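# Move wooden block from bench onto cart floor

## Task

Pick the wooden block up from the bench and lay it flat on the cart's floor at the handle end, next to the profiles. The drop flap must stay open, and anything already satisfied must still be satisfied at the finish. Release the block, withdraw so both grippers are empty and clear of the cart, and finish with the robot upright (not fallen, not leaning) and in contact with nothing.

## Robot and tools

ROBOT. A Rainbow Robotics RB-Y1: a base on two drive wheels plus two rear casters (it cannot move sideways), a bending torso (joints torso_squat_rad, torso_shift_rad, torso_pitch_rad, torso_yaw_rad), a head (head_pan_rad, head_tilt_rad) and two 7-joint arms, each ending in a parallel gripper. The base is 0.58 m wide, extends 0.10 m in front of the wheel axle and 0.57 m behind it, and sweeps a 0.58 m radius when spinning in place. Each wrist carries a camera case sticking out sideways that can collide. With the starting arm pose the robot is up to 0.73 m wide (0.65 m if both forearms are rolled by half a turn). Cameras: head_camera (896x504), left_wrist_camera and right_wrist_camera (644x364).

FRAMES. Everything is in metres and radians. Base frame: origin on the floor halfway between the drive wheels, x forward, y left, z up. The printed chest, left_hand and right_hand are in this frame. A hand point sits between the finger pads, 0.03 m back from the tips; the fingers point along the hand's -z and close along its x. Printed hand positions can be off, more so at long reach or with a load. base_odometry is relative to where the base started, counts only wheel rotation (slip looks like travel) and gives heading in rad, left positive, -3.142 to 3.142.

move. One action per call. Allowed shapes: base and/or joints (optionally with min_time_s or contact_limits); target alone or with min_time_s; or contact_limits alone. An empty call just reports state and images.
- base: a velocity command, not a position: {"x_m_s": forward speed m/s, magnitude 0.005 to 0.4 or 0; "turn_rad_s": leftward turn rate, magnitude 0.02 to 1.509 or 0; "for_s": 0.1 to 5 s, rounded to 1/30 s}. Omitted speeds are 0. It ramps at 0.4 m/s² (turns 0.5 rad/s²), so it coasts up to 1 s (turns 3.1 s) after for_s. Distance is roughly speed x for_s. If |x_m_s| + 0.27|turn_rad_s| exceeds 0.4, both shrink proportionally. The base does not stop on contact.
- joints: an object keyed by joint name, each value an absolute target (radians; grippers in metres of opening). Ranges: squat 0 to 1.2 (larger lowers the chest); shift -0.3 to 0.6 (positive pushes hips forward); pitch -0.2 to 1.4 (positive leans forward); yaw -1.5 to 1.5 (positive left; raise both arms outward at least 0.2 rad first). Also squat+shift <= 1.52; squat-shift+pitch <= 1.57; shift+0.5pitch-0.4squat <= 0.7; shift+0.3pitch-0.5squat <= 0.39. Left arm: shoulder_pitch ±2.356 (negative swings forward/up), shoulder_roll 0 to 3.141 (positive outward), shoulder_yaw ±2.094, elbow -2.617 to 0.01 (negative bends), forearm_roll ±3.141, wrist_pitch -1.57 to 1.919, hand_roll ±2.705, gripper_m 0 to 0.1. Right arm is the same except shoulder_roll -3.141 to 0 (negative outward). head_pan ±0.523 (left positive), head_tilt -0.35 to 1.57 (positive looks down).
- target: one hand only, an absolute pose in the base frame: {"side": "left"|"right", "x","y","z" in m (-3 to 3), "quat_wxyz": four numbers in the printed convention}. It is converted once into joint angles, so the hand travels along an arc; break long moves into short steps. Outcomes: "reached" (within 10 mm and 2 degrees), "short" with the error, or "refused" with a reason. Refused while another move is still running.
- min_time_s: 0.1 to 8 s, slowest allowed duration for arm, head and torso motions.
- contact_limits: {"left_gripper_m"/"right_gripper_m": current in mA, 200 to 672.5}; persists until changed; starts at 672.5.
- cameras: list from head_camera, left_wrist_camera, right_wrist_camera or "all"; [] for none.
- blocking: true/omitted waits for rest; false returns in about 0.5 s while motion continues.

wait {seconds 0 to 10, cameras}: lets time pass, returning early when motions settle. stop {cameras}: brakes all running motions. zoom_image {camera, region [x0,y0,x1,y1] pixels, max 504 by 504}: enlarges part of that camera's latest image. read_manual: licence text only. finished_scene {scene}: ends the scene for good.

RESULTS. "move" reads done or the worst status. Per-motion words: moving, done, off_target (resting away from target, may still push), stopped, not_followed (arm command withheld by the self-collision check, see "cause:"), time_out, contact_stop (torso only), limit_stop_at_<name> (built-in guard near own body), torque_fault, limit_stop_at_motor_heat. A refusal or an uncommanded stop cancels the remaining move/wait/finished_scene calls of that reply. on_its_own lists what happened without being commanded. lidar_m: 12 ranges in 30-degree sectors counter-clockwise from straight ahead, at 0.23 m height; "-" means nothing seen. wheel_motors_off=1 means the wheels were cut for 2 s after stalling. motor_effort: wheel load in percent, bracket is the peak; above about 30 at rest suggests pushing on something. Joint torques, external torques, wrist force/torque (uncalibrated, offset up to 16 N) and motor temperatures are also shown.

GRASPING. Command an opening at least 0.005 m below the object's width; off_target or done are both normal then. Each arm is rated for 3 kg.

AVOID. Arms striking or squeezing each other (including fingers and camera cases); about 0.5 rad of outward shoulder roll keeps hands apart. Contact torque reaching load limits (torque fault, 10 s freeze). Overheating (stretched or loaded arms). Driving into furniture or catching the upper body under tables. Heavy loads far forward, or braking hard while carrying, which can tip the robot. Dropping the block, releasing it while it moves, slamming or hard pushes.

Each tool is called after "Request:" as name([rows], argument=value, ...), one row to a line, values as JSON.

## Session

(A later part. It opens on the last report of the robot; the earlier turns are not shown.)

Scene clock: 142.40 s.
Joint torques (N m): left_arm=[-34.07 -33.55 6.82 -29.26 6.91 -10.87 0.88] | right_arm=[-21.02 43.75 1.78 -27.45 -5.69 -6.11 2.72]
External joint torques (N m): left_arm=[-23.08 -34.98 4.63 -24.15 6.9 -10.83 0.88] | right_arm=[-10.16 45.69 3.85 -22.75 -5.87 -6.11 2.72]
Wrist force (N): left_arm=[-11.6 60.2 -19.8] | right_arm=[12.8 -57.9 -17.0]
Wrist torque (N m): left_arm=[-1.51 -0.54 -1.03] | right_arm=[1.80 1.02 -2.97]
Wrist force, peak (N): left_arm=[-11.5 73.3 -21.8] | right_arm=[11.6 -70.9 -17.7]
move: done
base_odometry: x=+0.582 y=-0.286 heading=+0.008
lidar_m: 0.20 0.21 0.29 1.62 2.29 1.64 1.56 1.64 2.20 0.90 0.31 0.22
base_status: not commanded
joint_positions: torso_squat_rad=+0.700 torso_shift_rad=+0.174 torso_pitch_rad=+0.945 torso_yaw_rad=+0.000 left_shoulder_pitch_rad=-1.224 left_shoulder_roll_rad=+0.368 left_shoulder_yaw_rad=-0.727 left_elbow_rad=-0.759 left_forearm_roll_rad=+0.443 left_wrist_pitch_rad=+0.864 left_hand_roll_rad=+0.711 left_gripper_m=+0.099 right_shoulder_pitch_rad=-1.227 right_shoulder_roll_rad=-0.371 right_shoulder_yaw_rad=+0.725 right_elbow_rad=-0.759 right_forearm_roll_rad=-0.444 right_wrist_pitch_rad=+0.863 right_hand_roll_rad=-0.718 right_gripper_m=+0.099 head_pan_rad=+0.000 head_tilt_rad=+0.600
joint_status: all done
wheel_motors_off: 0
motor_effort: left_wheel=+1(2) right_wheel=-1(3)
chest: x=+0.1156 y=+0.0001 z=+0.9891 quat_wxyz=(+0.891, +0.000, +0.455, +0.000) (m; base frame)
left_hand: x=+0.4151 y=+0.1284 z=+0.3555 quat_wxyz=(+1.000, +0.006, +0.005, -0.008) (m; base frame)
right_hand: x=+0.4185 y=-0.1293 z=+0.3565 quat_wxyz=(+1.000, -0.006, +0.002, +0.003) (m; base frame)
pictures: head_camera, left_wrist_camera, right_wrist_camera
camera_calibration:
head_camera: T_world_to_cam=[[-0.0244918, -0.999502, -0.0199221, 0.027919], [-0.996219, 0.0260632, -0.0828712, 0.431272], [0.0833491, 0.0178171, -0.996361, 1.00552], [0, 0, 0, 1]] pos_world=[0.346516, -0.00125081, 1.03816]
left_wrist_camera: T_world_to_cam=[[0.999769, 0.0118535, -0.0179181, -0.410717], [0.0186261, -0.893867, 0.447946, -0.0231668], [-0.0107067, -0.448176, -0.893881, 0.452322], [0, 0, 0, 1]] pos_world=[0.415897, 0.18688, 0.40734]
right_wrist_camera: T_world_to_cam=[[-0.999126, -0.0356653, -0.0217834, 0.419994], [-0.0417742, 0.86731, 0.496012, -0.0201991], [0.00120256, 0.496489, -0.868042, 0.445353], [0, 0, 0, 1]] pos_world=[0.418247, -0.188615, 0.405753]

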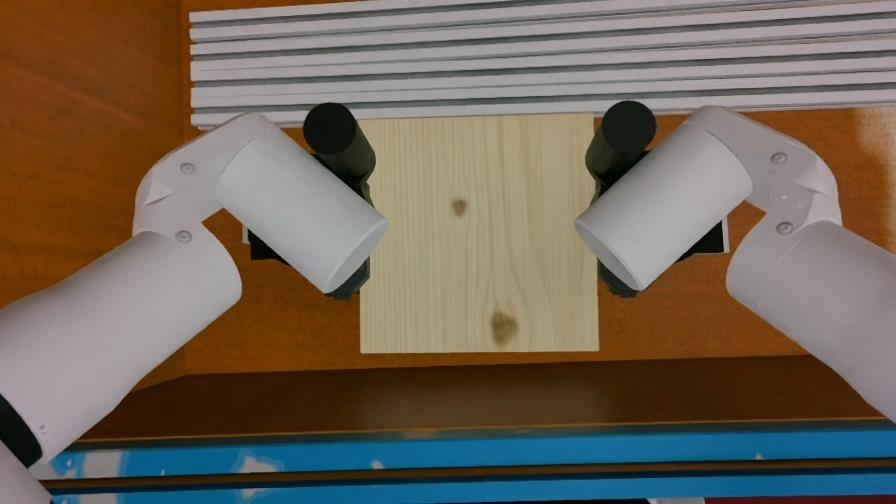

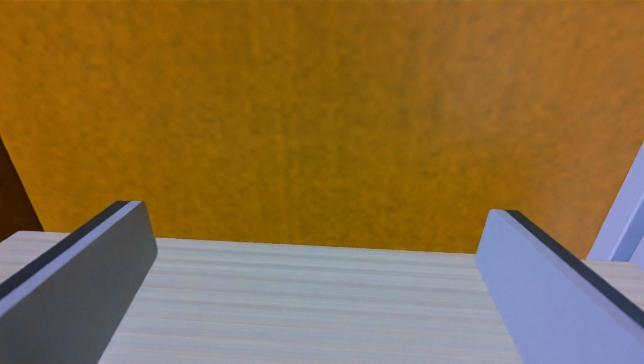

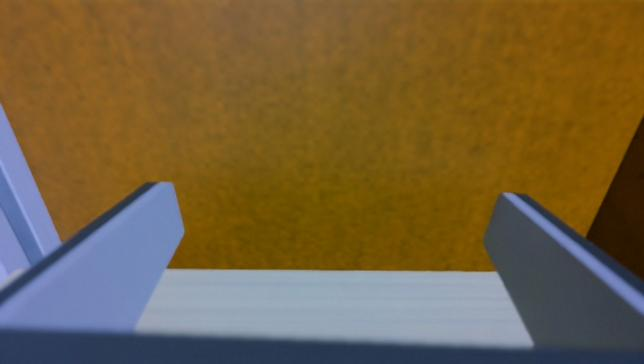

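Request:
move(joints={"torso_squat_rad":0.74,"torso_shift_rad":0.18,"torso_pitch_rad":0.98,"left_shoulder_pitch_rad":-1.269,"left_shoulder_roll_rad":0.340,"left_shoulder_yaw_rad":-0.720,"left_elbow_rad":-0.687,"left_forearm_roll_rad":0.439,"left_wrist_pitch_rad":0.807,"left_hand_roll_rad":0.698,"right_shoulder_pitch_rad":-1.269,"right_shoulder_roll_rad":-0.340,"right_shoulder_yaw_rad":0.720,"right_elbow_rad":-0.687,"right_forearm_roll_rad":-0.439,"right_wrist_pitch_rad":0.807,"right_hand_roll_rad":-0.703}, min_time_s=2.5)

Request:
move(joints={"torso_squat_rad":0.747}, min_time_s=0.8, cameras=["head_camera","left_wrist_camera","right_wrist_camera"])

Scene clock: 146.60 s.
Joint torques (N m): left_arm=[-29.28 -33.44 5.09 -25.4 5.65 -12.39 1.03] | right_arm=[-24.13 46.21 0.84 -29.01 -5.4 -7.05 2.76]
External joint torques (N m): left_arm=[-18.42 -34.59 3.2 -20.59 5.64 -12.35 1.03] | right_arm=[-13.46 47.87 2.61 -24.62 -5.57 -7.05 2.76]
Wrist force (N): left_arm=[-17.0 62.6 16.7] | right_arm=[8.4 -60.3 -18.2]
Wrist torque (N m): left_arm=[-2.27 0.24 -0.98] | right_arm=[1.88 1.03 -2.88]
Wrist force, peak (N): left_arm=[-12.5 70.4 -21.1] | right_arm=[12.3 -67.6 -17.8]
move: done
base_odometry: x=+0.582 y=-0.286 heading=+0.008
lidar_m: 0.20 0.21 0.29 1.61 2.28 1.64 1.56 1.63 2.19 0.91 0.31 0.22
base_status: not commanded
joint_positions: torso_squat_rad=+0.740 torso_shift_rad=+0.180 torso_pitch_rad=+0.979 torso_yaw_rad=+0.000 left_shoulder_pitch_rad=-1.264 left_shoulder_roll_rad=+0.348 left_shoulder_yaw_rad=-0.721 left_elbow_rad=-0.682 left_forearm_roll_rad=+0.438 left_wrist_pitch_rad=+0.810 left_hand_roll_rad=+0.698 left_gripper_m=+0.099 right_shoulder_pitch_rad=-1.266 right_shoulder_roll_rad=-0.352 right_shoulder_yaw_rad=+0.719 right_elbow_rad=-0.681 right_forearm_roll_rad=-0.438 right_wrist_pitch_rad=+0.809 right_hand_roll_rad=-0.704 right_gripper_m=+0.099 head_pan_rad=+0.000 head_tilt_rad=+0.600
joint_status: all done
wheel_motors_off: 0
motor_effort: left_wheel=+2(3) right_wheel=+0(3)
chest: x=+0.1213 y=+0.0001 z=+0.9616 quat_wxyz=(+0.882, +0.000, +0.470, +0.000) (m; base frame)
left_hand: x=+0.4163 y=+0.1279 z=+0.3166 quat_wxyz=(+1.000, +0.006, +0.003, -0.007) (m; base frame)
right_hand: x=+0.4182 y=-0.1300 z=+0.3168 quat_wxyz=(+1.000, -0.007, +0.002, +0.003) (m; base frame)
pictures: none

Scene clock: 147.70 s.
Joint torques (N m): left_arm=[-24.37 -33.89 3.95 -23.72 6.12 -11.78 1.12] | right_arm=[-24.02 46.78 1.34 -30.54 -6.01 -7.07 2.87]
External joint torques (N m): left_arm=[-13.45 -35.05 2.05 -18.89 6.11 -11.73 1.12] | right_arm=[-13.32 48.46 3.11 -26.16 -6.2 -7.07 2.87]
Wrist force (N): left_arm=[-21.1 66.5 45.5] | right_arm=[11.0 -65.7 -17.8]
Wrist torque (N m): left_arm=[-2.94 -0.91 -1.22] | right_arm=[2.09 1.11 -3.13]
Wrist force, peak (N): left_arm=[-20.8 67.1 47.1] | right_arm=[10.9 -66.4 -18.7]
move: done
base_odometry: x=+0.582 y=-0.286 heading=+0.008
lidar_m: 0.20 0.21 0.30 1.61 2.28 1.64 1.55 1.63 2.18 0.90 0.31 0.22
base_status: not commanded
joint_positions: torso_squat_rad=+0.747 torso_shift_rad=+0.179 torso_pitch_rad=+0.978 torso_yaw_rad=+0.000 left_shoulder_pitch_rad=-1.266 left_shoulder_roll_rad=+0.348 left_shoulder_yaw_rad=-0.720 left_elbow_rad=-0.682 left_forearm_roll_rad=+0.437 left_wrist_pitch_rad=+0.810 left_hand_roll_rad=+0.698 left_gripper_m=+0.099 right_shoulder_pitch_rad=-1.266 right_shoulder_roll_rad=-0.352 right_shoulder_yaw_rad=+0.719 right_elbow_rad=-0.680 right_forearm_roll_rad=-0.437 right_wrist_pitch_rad=+0.809 right_hand_roll_rad=-0.704 right_gripper_m=+0.099 head_pan_rad=+0.000 head_tilt_rad=+0.600
joint_status: all done
wheel_motors_off: 0
motor_effort: left_wheel=+1(2) right_wheel=-1(1)
chest: x=+0.1203 y=+0.0000 z=+0.9586 quat_wxyz=(+0.883, +0.000, +0.470, +0.000) (m; base frame)
left_hand: x=+0.4170 y=+0.1274 z=+0.3143 quat_wxyz=(+1.000, +0.005, +0.002, -0.007) (m; base frame)
right_hand: x=+0.4179 y=-0.1303 z=+0.3141 quat_wxyz=(+1.000, -0.007, +0.001, +0.003) (m; base frame)
pictures: head_camera, left_wrist_camera, right_wrist_camera
camera_calibration:
head_camera: T_world_to_cam=[[-0.0251446, -0.9995, -0.0191873, 0.0267034], [-0.998444, 0.0260643, -0.0492909, 0.40156], [0.0497664, 0.0179181, -0.9986, 0.980834], [0, 0, 0, 1]] pos_world=[0.352794, -0.00135106, 0.999767]
left_wrist_camera: T_world_to_cam=[[0.999845, 0.0121587, -0.0127114, -0.415045], [0.0165765, -0.893052, 0.449648, -0.00542029], [-0.00588478, -0.44979, -0.893115, 0.413022], [0, 0, 0, 1]] pos_world=[0.417501, 0.185979, 0.366038]
right_wrist_camera: T_world_to_cam=[[-0.999099, -0.03569, -0.0229781, 0.418861], [-0.0423851, 0.868112, 0.494556, 0.0025308], [0.00229685, 0.495084, -0.868842, 0.408565], [0, 0, 0, 1]] pos_world=[0.417653, -0.189522, 0.363351]

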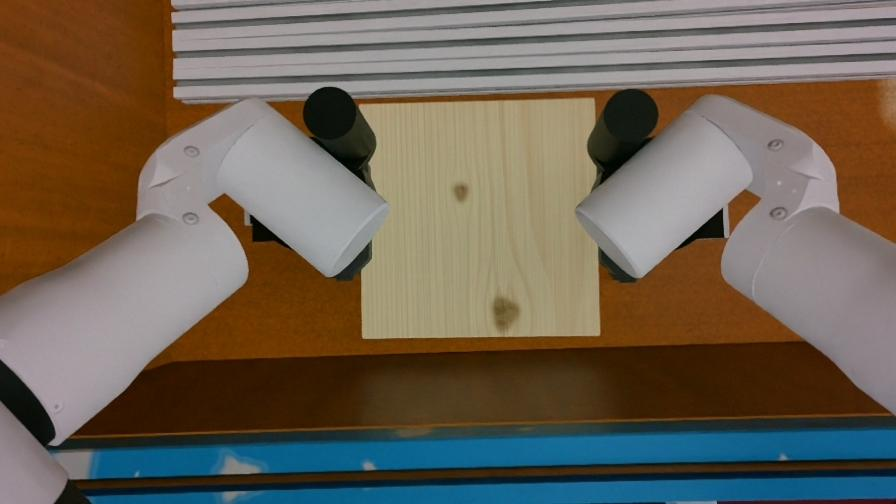

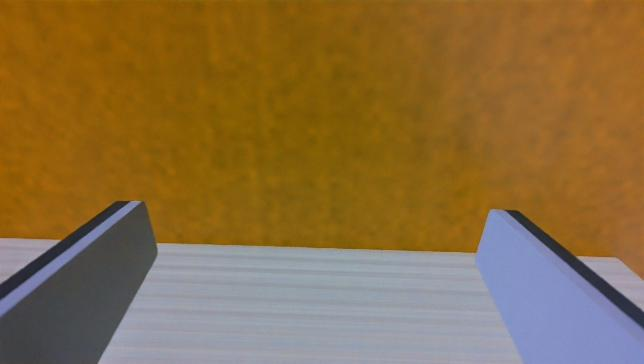

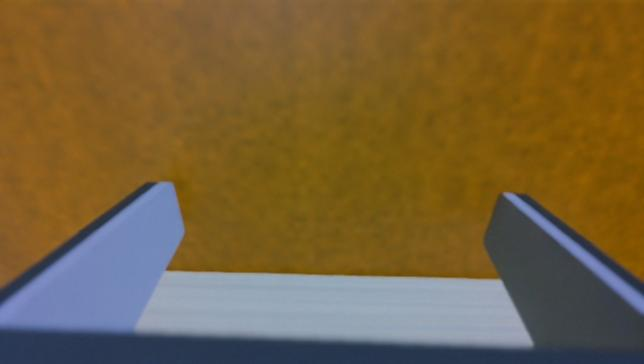

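Request:
move(target={"side":"right","x":0.42,"y":-0.121,"z":0.309,"quat_wxyz":[0.99998,0,0,0.006]}, min_time_s=1)

Scene clock: 150.53 s.
Joint torques (N m): left_arm=[-24.12 -34.85 2.16 -25.18 6.1 -10.2 0.17] | right_arm=[-22.49 39.71 -0.11 -24.07 -4.47 -7.73 2.4]
External joint torques (N m): left_arm=[-13.19 -36.02 0.26 -20.35 6.09 -10.15 0.17] | right_arm=[-11.47 41.19 1.35 -20.1 -4.65 -7.73 2.4]
Wrist force (N): left_arm=[-4.2 61.6 7.0] | right_arm=[-14.6 -63.2 32.9]
Wrist torque (N m): left_arm=[-2.16 0.95 0.11] | right_arm=[3.05 -2.21 -2.43]
Wrist force, peak (N): left_arm=[-21.6 67.5 46.3] | right_arm=[-12.6 -78.9 25.4]
move: done
base_odometry: x=+0.582 y=-0.286 heading=+0.008
lidar_m: 0.20 0.22 0.30 1.61 2.29 1.63 1.56 1.64 2.19 0.89 0.30 0.22
base_status: not commanded
joint_positions: torso_squat_rad=+0.747 torso_shift_rad=+0.179 torso_pitch_rad=+0.978 torso_yaw_rad=+0.000 left_shoulder_pitch_rad=-1.266 left_shoulder_roll_rad=+0.349 left_shoulder_yaw_rad=-0.720 left_elbow_rad=-0.682 left_forearm_roll_rad=+0.437 left_wrist_pitch_rad=+0.810 left_hand_roll_rad=+0.698 left_gripper_m=+0.099 right_shoulder_pitch_rad=-1.301 right_shoulder_roll_rad=-0.317 right_shoulder_yaw_rad=+0.712 right_elbow_rad=-0.568 right_forearm_roll_rad=-0.455 right_wrist_pitch_rad=+0.752 right_hand_roll_rad=-0.666 right_gripper_m=+0.099 head_pan_rad=+0.000 head_tilt_rad=+0.600
joint_status: all done
wheel_motors_off: 0
motor_effort: left_wheel=+5(6) right_wheel=+1(8)
chest: x=+0.1203 y=+0.0001 z=+0.9586 quat_wxyz=(+0.883, +0.000, +0.470, +0.000) (m; base frame)
left_hand: x=+0.4171 y=+0.1275 z=+0.3143 quat_wxyz=(+1.000, +0.005, +0.002, -0.007) (m; base frame)
right_hand: x=+0.4195 y=-0.1314 z=+0.3079 quat_wxyz=(+1.000, -0.008, +0.000, +0.003) (m; base frame)
right_hand_status: reached (checked arc, planned for 1.0 s): 10 mm and 1.0 deg off.
pictures: none

Both sides now rest on the floor. Release.

Request:
move(joints={"left_shoulder_roll_rad":0.375,"right_shoulder_roll_rad":-0.352}, min_time_s=1.5)

Request:
move(joints={"left_shoulder_roll_rad":0.40,"right_shoulder_roll_rad":-0.385}, min_time_s=0.8, cameras=["head_camera"])

Scene clock: 154.10 s.
Joint torques (N m): left_arm=[-11.23 1.4 2.33 -5.29 0.28 -0.62 -0.33] | right_arm=[-12.95 -3.77 -0.82 -4.54 -0.29 -0.14 0.24]
External joint torques (N m): left_arm=[-0.2 -0.42 0.3 -0.58 0.3 -0.57 -0.33] | right_arm=[-1.85 -1.41 0.78 -0.74 -0.5 -0.14 0.24]
Wrist force (N): left_arm=[1.1 1.1 -7.7] | right_arm=[-0.5 1.6 -5.5]
Wrist torque (N m): left_arm=[-0.29 0.18 0.08] | right_arm=[-0.14 0.04 -0.21]
Wrist force, peak (N): left_arm=[-4.4 62.9 7.4] | right_arm=[-15.1 -63.6 32.6]
move: done
base_odometry: x=+0.582 y=-0.286 heading=+0.008
lidar_m: 0.20 0.21 0.29 1.59 2.30 1.63 1.56 1.64 2.19 0.90 0.31 0.22
base_status: not commanded
joint_positions: torso_squat_rad=+0.747 torso_shift_rad=+0.180 torso_pitch_rad=+0.980 torso_yaw_rad=+0.000 left_shoulder_pitch_rad=-1.269 left_shoulder_roll_rad=+0.375 left_shoulder_yaw_rad=-0.720 left_elbow_rad=-0.687 left_forearm_roll_rad=+0.439 left_wrist_pitch_rad=+0.807 left_hand_roll_rad=+0.698 left_gripper_m=+0.099 right_shoulder_pitch_rad=-1.303 right_shoulder_roll_rad=-0.352 right_shoulder_yaw_rad=+0.712 right_elbow_rad=-0.573 right_forearm_roll_rad=-0.457 right_wrist_pitch_rad=+0.750 right_hand_roll_rad=-0.665 right_gripper_m=+0.099 head_pan_rad=+0.000 head_tilt_rad=+0.600
joint_status: all done
wheel_motors_off: 0
motor_effort: left_wheel=+4(6) right_wheel=+2(4)
chest: x=+0.1208 y=+0.0001 z=+0.9582 quat_wxyz=(+0.882, +0.000, +0.470, +0.000) (m; base frame)
left_hand: x=+0.4264 y=+0.1422 z=+0.3150 quat_wxyz=(+1.000, +0.014, -0.005, -0.004) (m; base frame)
right_hand: x=+0.4305 y=-0.1524 z=+0.3086 quat_wxyz=(+1.000, -0.020, -0.007, -0.001) (m; base frame)
pictures: none

Scene clock: 155.17 s.
Joint torques (N m): left_arm=[-11.27 1.71 2.56 -4.9 0.13 -0.55 -0.39] | right_arm=[-12.78 -4.65 -0.52 -4.26 -0.07 -0.1 0.28]
External joint torques (N m): left_arm=[-0.22 -0.79 0.43 -0.36 0.19 -0.52 -0.39] | right_arm=[-1.64 -1.42 1.18 -0.67 -0.32 -0.12 0.28]
Wrist force (N): left_arm=[1.4 0.8 -7.6] | right_arm=[-0.3 1.8 -5.3]
Wrist torque (N m): left_arm=[-0.22 0.26 0.13] | right_arm=[-0.18 0.09 -0.24]
Wrist force, peak (N): left_arm=[0.6 0.9 -8.4] | right_arm=[-1.1 2.5 -5.8]
move: done
base_odometry: x=+0.582 y=-0.286 heading=+0.008
lidar_m: 0.20 0.21 0.28 1.61 2.28 1.65 1.56 1.62 2.18 0.90 0.31 0.22
base_status: not commanded
joint_positions: torso_squat_rad=+0.747 torso_shift_rad=+0.180 torso_pitch_rad=+0.980 torso_yaw_rad=+0.000 left_shoulder_pitch_rad=-1.269 left_shoulder_roll_rad=+0.400 left_shoulder_yaw_rad=-0.720 left_elbow_rad=-0.687 left_forearm_roll_rad=+0.439 left_wrist_pitch_rad=+0.807 left_hand_roll_rad=+0.698 left_gripper_m=+0.099 right_shoulder_pitch_rad=-1.303 right_shoulder_roll_rad=-0.385 right_shoulder_yaw_rad=+0.712 right_elbow_rad=-0.573 right_forearm_roll_rad=-0.457 right_wrist_pitch_rad=+0.750 right_hand_roll_rad=-0.665 right_gripper_m=+0.099 head_pan_rad=+0.000 head_tilt_rad=+0.600
joint_status: all done
wheel_motors_off: 0
motor_effort: left_wheel=+4(4) right_wheel=+1(3)
chest: x=+0.1208 y=+0.0001 z=+0.9582 quat_wxyz=(+0.882, +0.000, +0.470, +0.000) (m; base frame)
left_hand: x=+0.4325 y=+0.1594 z=+0.3154 quat_wxyz=(+1.000, +0.025, -0.009, -0.001) (m; base frame)
right_hand: x=+0.4386 y=-0.1753 z=+0.3096 quat_wxyz=(+0.999, -0.035, -0.013, -0.005) (m; base frame)
pictures: head_camera
camera_calibration:
head_camera: T_world_to_cam=[[-0.0251756, -0.999503, -0.0189505, 0.0265818], [-0.998512, 0.0260587, -0.047895, 0.40076], [0.0483651, 0.0177165, -0.998673, 0.980775], [0, 0, 0, 1]] pos_world=[0.353397, -0.00125057, 0.999172]

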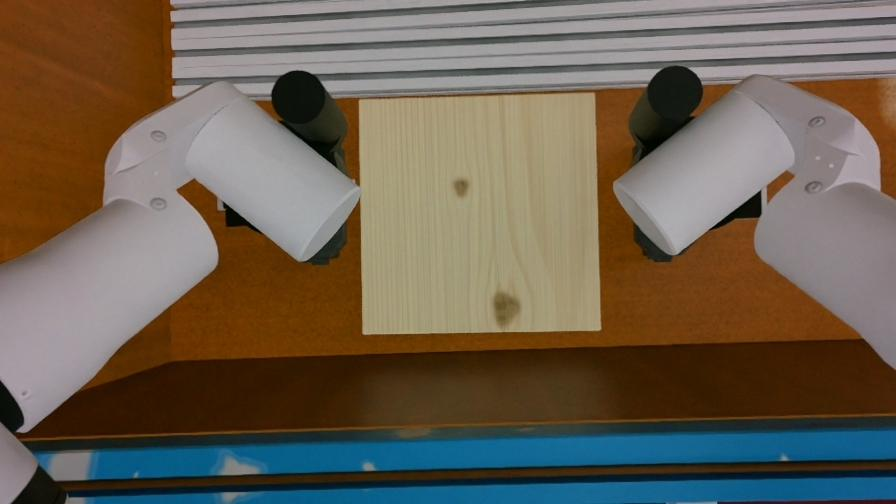

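Block flat. Retreat as before.

Request:
move(joints={"left_shoulder_pitch_rad":-1.180,"left_shoulder_roll_rad":0.46,"left_shoulder_yaw_rad":-0.731,"left_elbow_rad":-0.9,"left_forearm_roll_rad":0.455,"left_wrist_pitch_rad":0.980,"left_hand_roll_rad":0.724,"right_shoulder_pitch_rad":-1.180,"right_shoulder_roll_rad":-0.46,"right_shoulder_yaw_rad":0.731,"right_elbow_rad":-0.9,"right_forearm_roll_rad":-0.455,"right_wrist_pitch_rad":0.98,"right_hand_roll_rad":-0.724}, min_time_s=1.2)

Request:
move(joints={"torso_squat_rad":0.47,"torso_shift_rad":0.14,"torso_pitch_rad":0.74,"left_shoulder_pitch_rad":-1.105,"left_shoulder_roll_rad":0.53,"left_shoulder_yaw_rad":-0.733,"left_elbow_rad":-1.06,"left_forearm_roll_rad":0.537,"left_wrist_pitch_rad":1.131,"left_hand_roll_rad":0.735,"right_shoulder_pitch_rad":-1.105,"right_shoulder_roll_rad":-0.53,"right_shoulder_yaw_rad":0.733,"right_elbow_rad":-1.06,"right_forearm_roll_rad":-0.537,"right_wrist_pitch_rad":1.131,"right_hand_roll_rad":-0.735}, min_time_s=1.2)

Request:
move(joints={"torso_squat_rad":0.2,"torso_shift_rad":0.1,"torso_pitch_rad":0.5,"left_shoulder_pitch_rad":-1.161,"left_shoulder_roll_rad":0.6,"left_shoulder_yaw_rad":-0.672,"left_elbow_rad":-1.19,"left_forearm_roll_rad":0.744,"left_wrist_pitch_rad":1.477,"left_hand_roll_rad":0.696,"right_shoulder_pitch_rad":-1.161,"right_shoulder_roll_rad":-0.6,"right_shoulder_yaw_rad":0.672,"right_elbow_rad":-1.19,"right_forearm_roll_rad":-0.744,"right_wrist_pitch_rad":1.477,"right_hand_roll_rad":-0.696}, cameras=["head_camera"])

Request:
move(base={"x_m_s":-0.4,"for_s":1.6}, joints={"head_tilt_rad":0.4}, cameras=["head_camera"])

Scene clock: 161.23 s.
Joint torques (N m): left_arm=[-8.86 2.2 2.12 -5.67 0.3 0.07 0.23] | right_arm=[-8.62 -3.91 -1.42 -5.46 -0.01 0.15 -0.27]
External joint torques (N m): left_arm=[0.76 -0.43 -0.4 -0.56 0.27 -0.07 0.22] | right_arm=[0.77 -0.84 0.96 -0.77 -0.18 -0.03 -0.27]
Wrist force (N): left_arm=[1.7 0.1 -7.2] | right_arm=[-0.1 1.6 -5.2]
Wrist torque (N m): left_arm=[-0.16 0.27 0.06] | right_arm=[-0.15 0.09 -0.01]
Wrist force, peak (N): left_arm=[1.8 0.0 -8.7] | right_arm=[-0.9 2.1 -5.9]
move: done
base_odometry: x=+0.582 y=-0.286 heading=+0.008
lidar_m: 0.20 0.22 0.29 1.61 2.29 1.65 1.55 1.63 2.20 0.91 0.30 0.22
base_status: not commanded
joint_positions: torso_squat_rad=+0.747 torso_shift_rad=+0.180 torso_pitch_rad=+0.980 torso_yaw_rad=+0.000 left_shoulder_pitch_rad=-1.180 left_shoulder_roll_rad=+0.460 left_shoulder_yaw_rad=-0.731 left_elbow_rad=-0.900 left_forearm_roll_rad=+0.455 left_wrist_pitch_rad=+0.980 left_hand_roll_rad=+0.724 left_gripper_m=+0.099 right_shoulder_pitch_rad=-1.180 right_shoulder_roll_rad=-0.460 right_shoulder_yaw_rad=+0.731 right_elbow_rad=-0.900 right_forearm_roll_rad=-0.455 right_wrist_pitch_rad=+0.980 right_hand_roll_rad=-0.724 right_gripper_m=+0.099 head_pan_rad=+0.000 head_tilt_rad=+0.600
joint_status: all done
wheel_motors_off: 0
motor_effort: left_wheel=+2(4) right_wheel=+0(3)
chest: x=+0.1208 y=+0.0001 z=+0.9582 quat_wxyz=(+0.882, +0.000, +0.471, +0.000) (m; base frame)
left_hand: x=+0.3937 y=+0.1626 z=+0.3261 quat_wxyz=(+0.999, +0.033, +0.041, -0.009) (m; base frame)
right_hand: x=+0.3936 y=-0.1624 z=+0.3262 quat_wxyz=(+0.999, -0.033, +0.041, +0.009) (m; base frame)
pictures: none

Scene clock: 162.93 s.
Joint torques (N m): left_arm=[-11.93 3.93 4.34 -6.01 0.09 -0.05 0.23] | right_arm=[-12.29 -6.26 -2.87 -5.86 -0.02 0.25 -0.36]
External joint torques (N m): left_arm=[1.72 -1.11 -0.13 -0.26 0.2 -0.04 0.23] | right_arm=[1.08 -0.8 1.36 -0.54 -0.36 0.21 -0.36]
Wrist force (N): left_arm=[0.8 1.1 -7.9] | right_arm=[-0.5 1.7 -5.4]
Wrist torque (N m): left_arm=[-0.30 0.21 0.02] | right_arm=[-0.15 0.06 -0.02]
Wrist force, peak (N): left_arm=[1.5 0.8 -8.4] | right_arm=[-0.1 2.0 -5.9]
move: done
base_odometry: x=+0.582 y=-0.286 heading=+0.008
lidar_m: 0.20 0.21 0.30 1.61 2.28 1.62 1.56 1.64 2.19 0.90 0.31 0.21
base_status: not commanded
joint_positions: torso_squat_rad=+0.470 torso_shift_rad=+0.140 torso_pitch_rad=+0.740 torso_yaw_rad=+0.000 left_shoulder_pitch_rad=-1.105 left_shoulder_roll_rad=+0.530 left_shoulder_yaw_rad=-0.733 left_elbow_rad=-1.060 left_forearm_roll_rad=+0.537 left_wrist_pitch_rad=+1.131 left_hand_roll_rad=+0.735 left_gripper_m=+0.099 right_shoulder_pitch_rad=-1.105 right_shoulder_roll_rad=-0.530 right_shoulder_yaw_rad=+0.733 right_elbow_rad=-1.060 right_forearm_roll_rad=-0.537 right_wrist_pitch_rad=+1.131 right_hand_roll_rad=-0.735 right_gripper_m=+0.099 head_pan_rad=+0.000 head_tilt_rad=+0.600
joint_status: all done
wheel_motors_off: 0
motor_effort: left_wheel=+1(4) right_wheel=+1(4)
chest: x=+0.0676 y=+0.0001 z=+1.1270 quat_wxyz=(+0.932, +0.000, +0.362, +0.000) (m; base frame)
left_hand: x=+0.4379 y=+0.1771 z=+0.5812 quat_wxyz=(+0.999, +0.038, -0.014, +0.006) (m; base frame)
right_hand: x=+0.4379 y=-0.1768 z=+0.5812 quat_wxyz=(+0.999, -0.038, -0.014, -0.006) (m; base frame)
pictures: none

Scene clock: 164.63 s.
Joint torques (N m): left_arm=[-17.06 5.67 7.98 -5.61 -0.25 -0.41 -0.22] | right_arm=[-19.13 -8.08 -6.81 -5.79 0.34 0.06 0.07]
External joint torques (N m): left_arm=[1.83 -1.57 1.26 0.16 -0.12 -0.38 -0.22] | right_arm=[-0.57 -0.49 -0.52 -0.39 -0.04 0.04 0.07]
Wrist force (N): left_arm=[0.4 0.5 -7.7] | right_arm=[-0.9 1.9 -4.8]
Wrist torque (N m): left_arm=[-0.28 0.17 0.10] | right_arm=[-0.16 -0.01 -0.22]
Wrist force, peak (N): left_arm=[-0.1 0.1 -9.1] | right_arm=[-1.6 2.8 -6.7]
move: done
base_odometry: x=+0.582 y=-0.286 heading=+0.008
lidar_m: 0.20 0.22 0.29 1.61 2.29 1.64 1.54 1.62 2.20 0.90 0.31 0.21
base_status: not commanded
joint_positions: torso_squat_rad=+0.200 torso_shift_rad=+0.100 torso_pitch_rad=+0.500 torso_yaw_rad=+0.000 left_shoulder_pitch_rad=-1.161 left_shoulder_roll_rad=+0.600 left_shoulder_yaw_rad=-0.672 left_elbow_rad=-1.190 left_forearm_roll_rad=+0.744 left_wrist_pitch_rad=+1.477 left_hand_roll_rad=+0.696 left_gripper_m=+0.099 right_shoulder_pitch_rad=-1.161 right_shoulder_roll_rad=-0.600 right_shoulder_yaw_rad=+0.672 right_elbow_rad=-1.190 right_forearm_roll_rad=-0.744 right_wrist_pitch_rad=+1.477 right_hand_roll_rad=-0.696 right_gripper_m=+0.099 head_pan_rad=+0.000 head_tilt_rad=+0.600
joint_status: all done
wheel_motors_off: 0
motor_effort: left_wheel=+2(5) right_wheel=+2(6)
chest: x=-0.0112 y=+0.0001 z=+1.2347 quat_wxyz=(+0.969, +0.000, +0.247, +0.000) (m; base frame)
left_hand: x=+0.4457 y=+0.1805 z=+0.8442 quat_wxyz=(+0.999, +0.038, -0.016, +0.020) (m; base frame)
right_hand: x=+0.4455 y=-0.1803 z=+0.8440 quat_wxyz=(+0.999, -0.038, -0.016, -0.020) (m; base frame)
pictures: head_camera
camera_calibration:
head_camera: T_world_to_cam=[[-0.0134963, -0.999506, -0.0283863, 0.040254], [-0.863614, 0.0259605, -0.503484, 0.846149], [0.503972, 0.0177197, -0.863538, 1.10152], [0, 0, 0, 1]] pos_world=[0.176153, -0.00125087, 1.37837]

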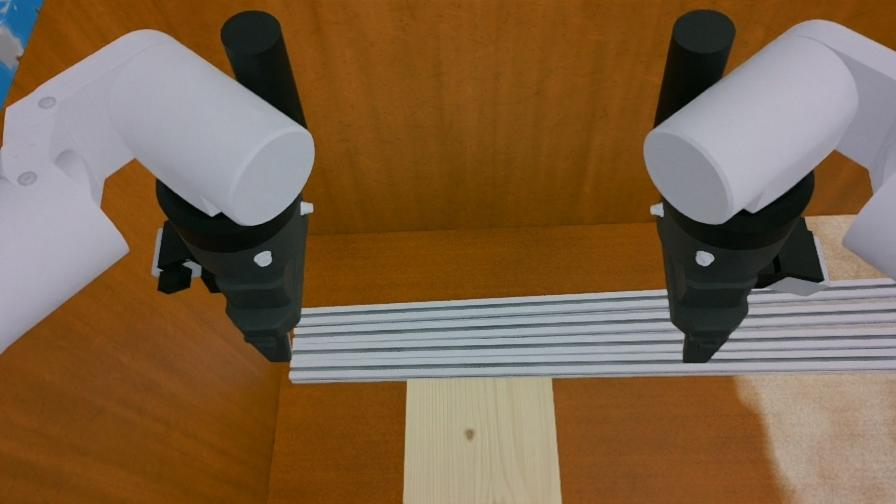

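Scene clock: 167.70 s.
Joint torques (N m): left_arm=[-17.75 5.64 8.03 -5.7 -0.27 -0.31 -0.22] | right_arm=[-19.29 -7.8 -6.74 -5.73 0.42 0.11 0.1]
External joint torques (N m): left_arm=[1.14 -1.6 1.31 0.07 -0.14 -0.29 -0.22] | right_arm=[-0.73 -0.2 -0.45 -0.33 0.04 0.09 0.1]
Wrist force (N): left_arm=[0.5 0.6 -7.4] | right_arm=[-0.5 2.1 -4.7]
Wrist torque (N m): left_arm=[-0.21 0.17 0.14] | right_arm=[-0.15 0.05 -0.24]
Wrist force, peak (N): left_arm=[1.6 1.0 -8.4] | right_arm=[-1.2 2.1 -5.6]
move: done
base_odometry: x=-0.058 y=-0.291 heading=+0.006
lidar_m: 0.85 0.87 1.87 4.02 1.34 0.97 0.91 0.98 1.30 3.33 1.24 0.88
base_status: done (sent for 1.6 of 1.6 s)
joint_positions: torso_squat_rad=+0.200 torso_shift_rad=+0.100 torso_pitch_rad=+0.500 torso_yaw_rad=+0.000 left_shoulder_pitch_rad=-1.161 left_shoulder_roll_rad=+0.600 left_shoulder_yaw_rad=-0.672 left_elbow_rad=-1.190 left_forearm_roll_rad=+0.744 left_wrist_pitch_rad=+1.477 left_hand_roll_rad=+0.696 left_gripper_m=+0.099 right_shoulder_pitch_rad=-1.161 right_shoulder_roll_rad=-0.600 right_shoulder_yaw_rad=+0.672 right_elbow_rad=-1.190 right_forearm_roll_rad=-0.744 right_wrist_pitch_rad=+1.477 right_hand_roll_rad=-0.696 right_gripper_m=+0.099 head_pan_rad=+0.000 head_tilt_rad=+0.400
joint_status: all done
wheel_motors_off: 0
motor_effort: left_wheel=-19(33) right_wheel=+20(37)
chest: x=-0.0112 y=+0.0001 z=+1.2347 quat_wxyz=(+0.969, +0.000, +0.247, +0.000) (m; base frame)
left_hand: x=+0.4457 y=+0.1805 z=+0.8441 quat_wxyz=(+0.999, +0.038, -0.016, +0.020) (m; base frame)
right_hand: x=+0.4455 y=-0.1803 z=+0.8440 quat_wxyz=(+0.999, -0.038, -0.016, -0.020) (m; base frame)
pictures: head_camera
camera_calibration:
head_camera: T_world_to_cam=[[-0.00752345, -0.999504, -0.0305773, 0.0426932], [-0.746436, 0.0259611, -0.664951, 1.05998], [0.665415, 0.0178213, -0.746261, 0.920527], [0, 0, 0, 1]] pos_world=[0.178996, -0.00125113, 1.39309]

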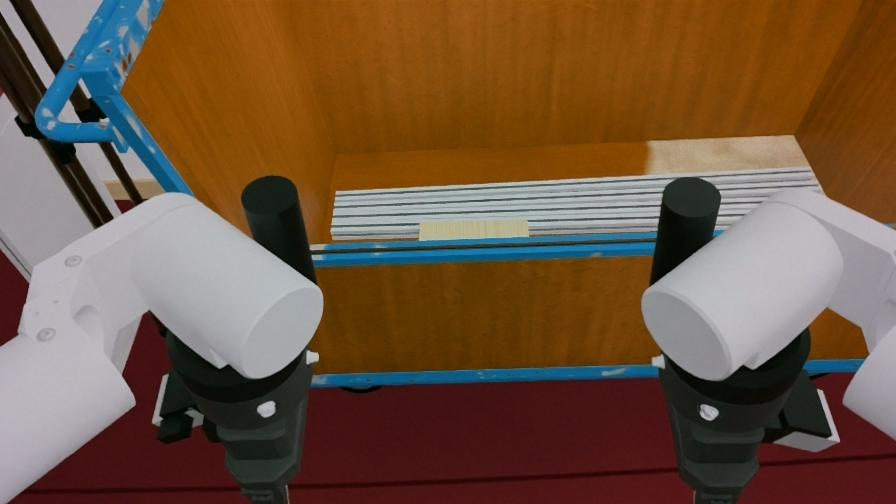

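Request:
finished_scene(scene=2)

The scene is finished: the task was done.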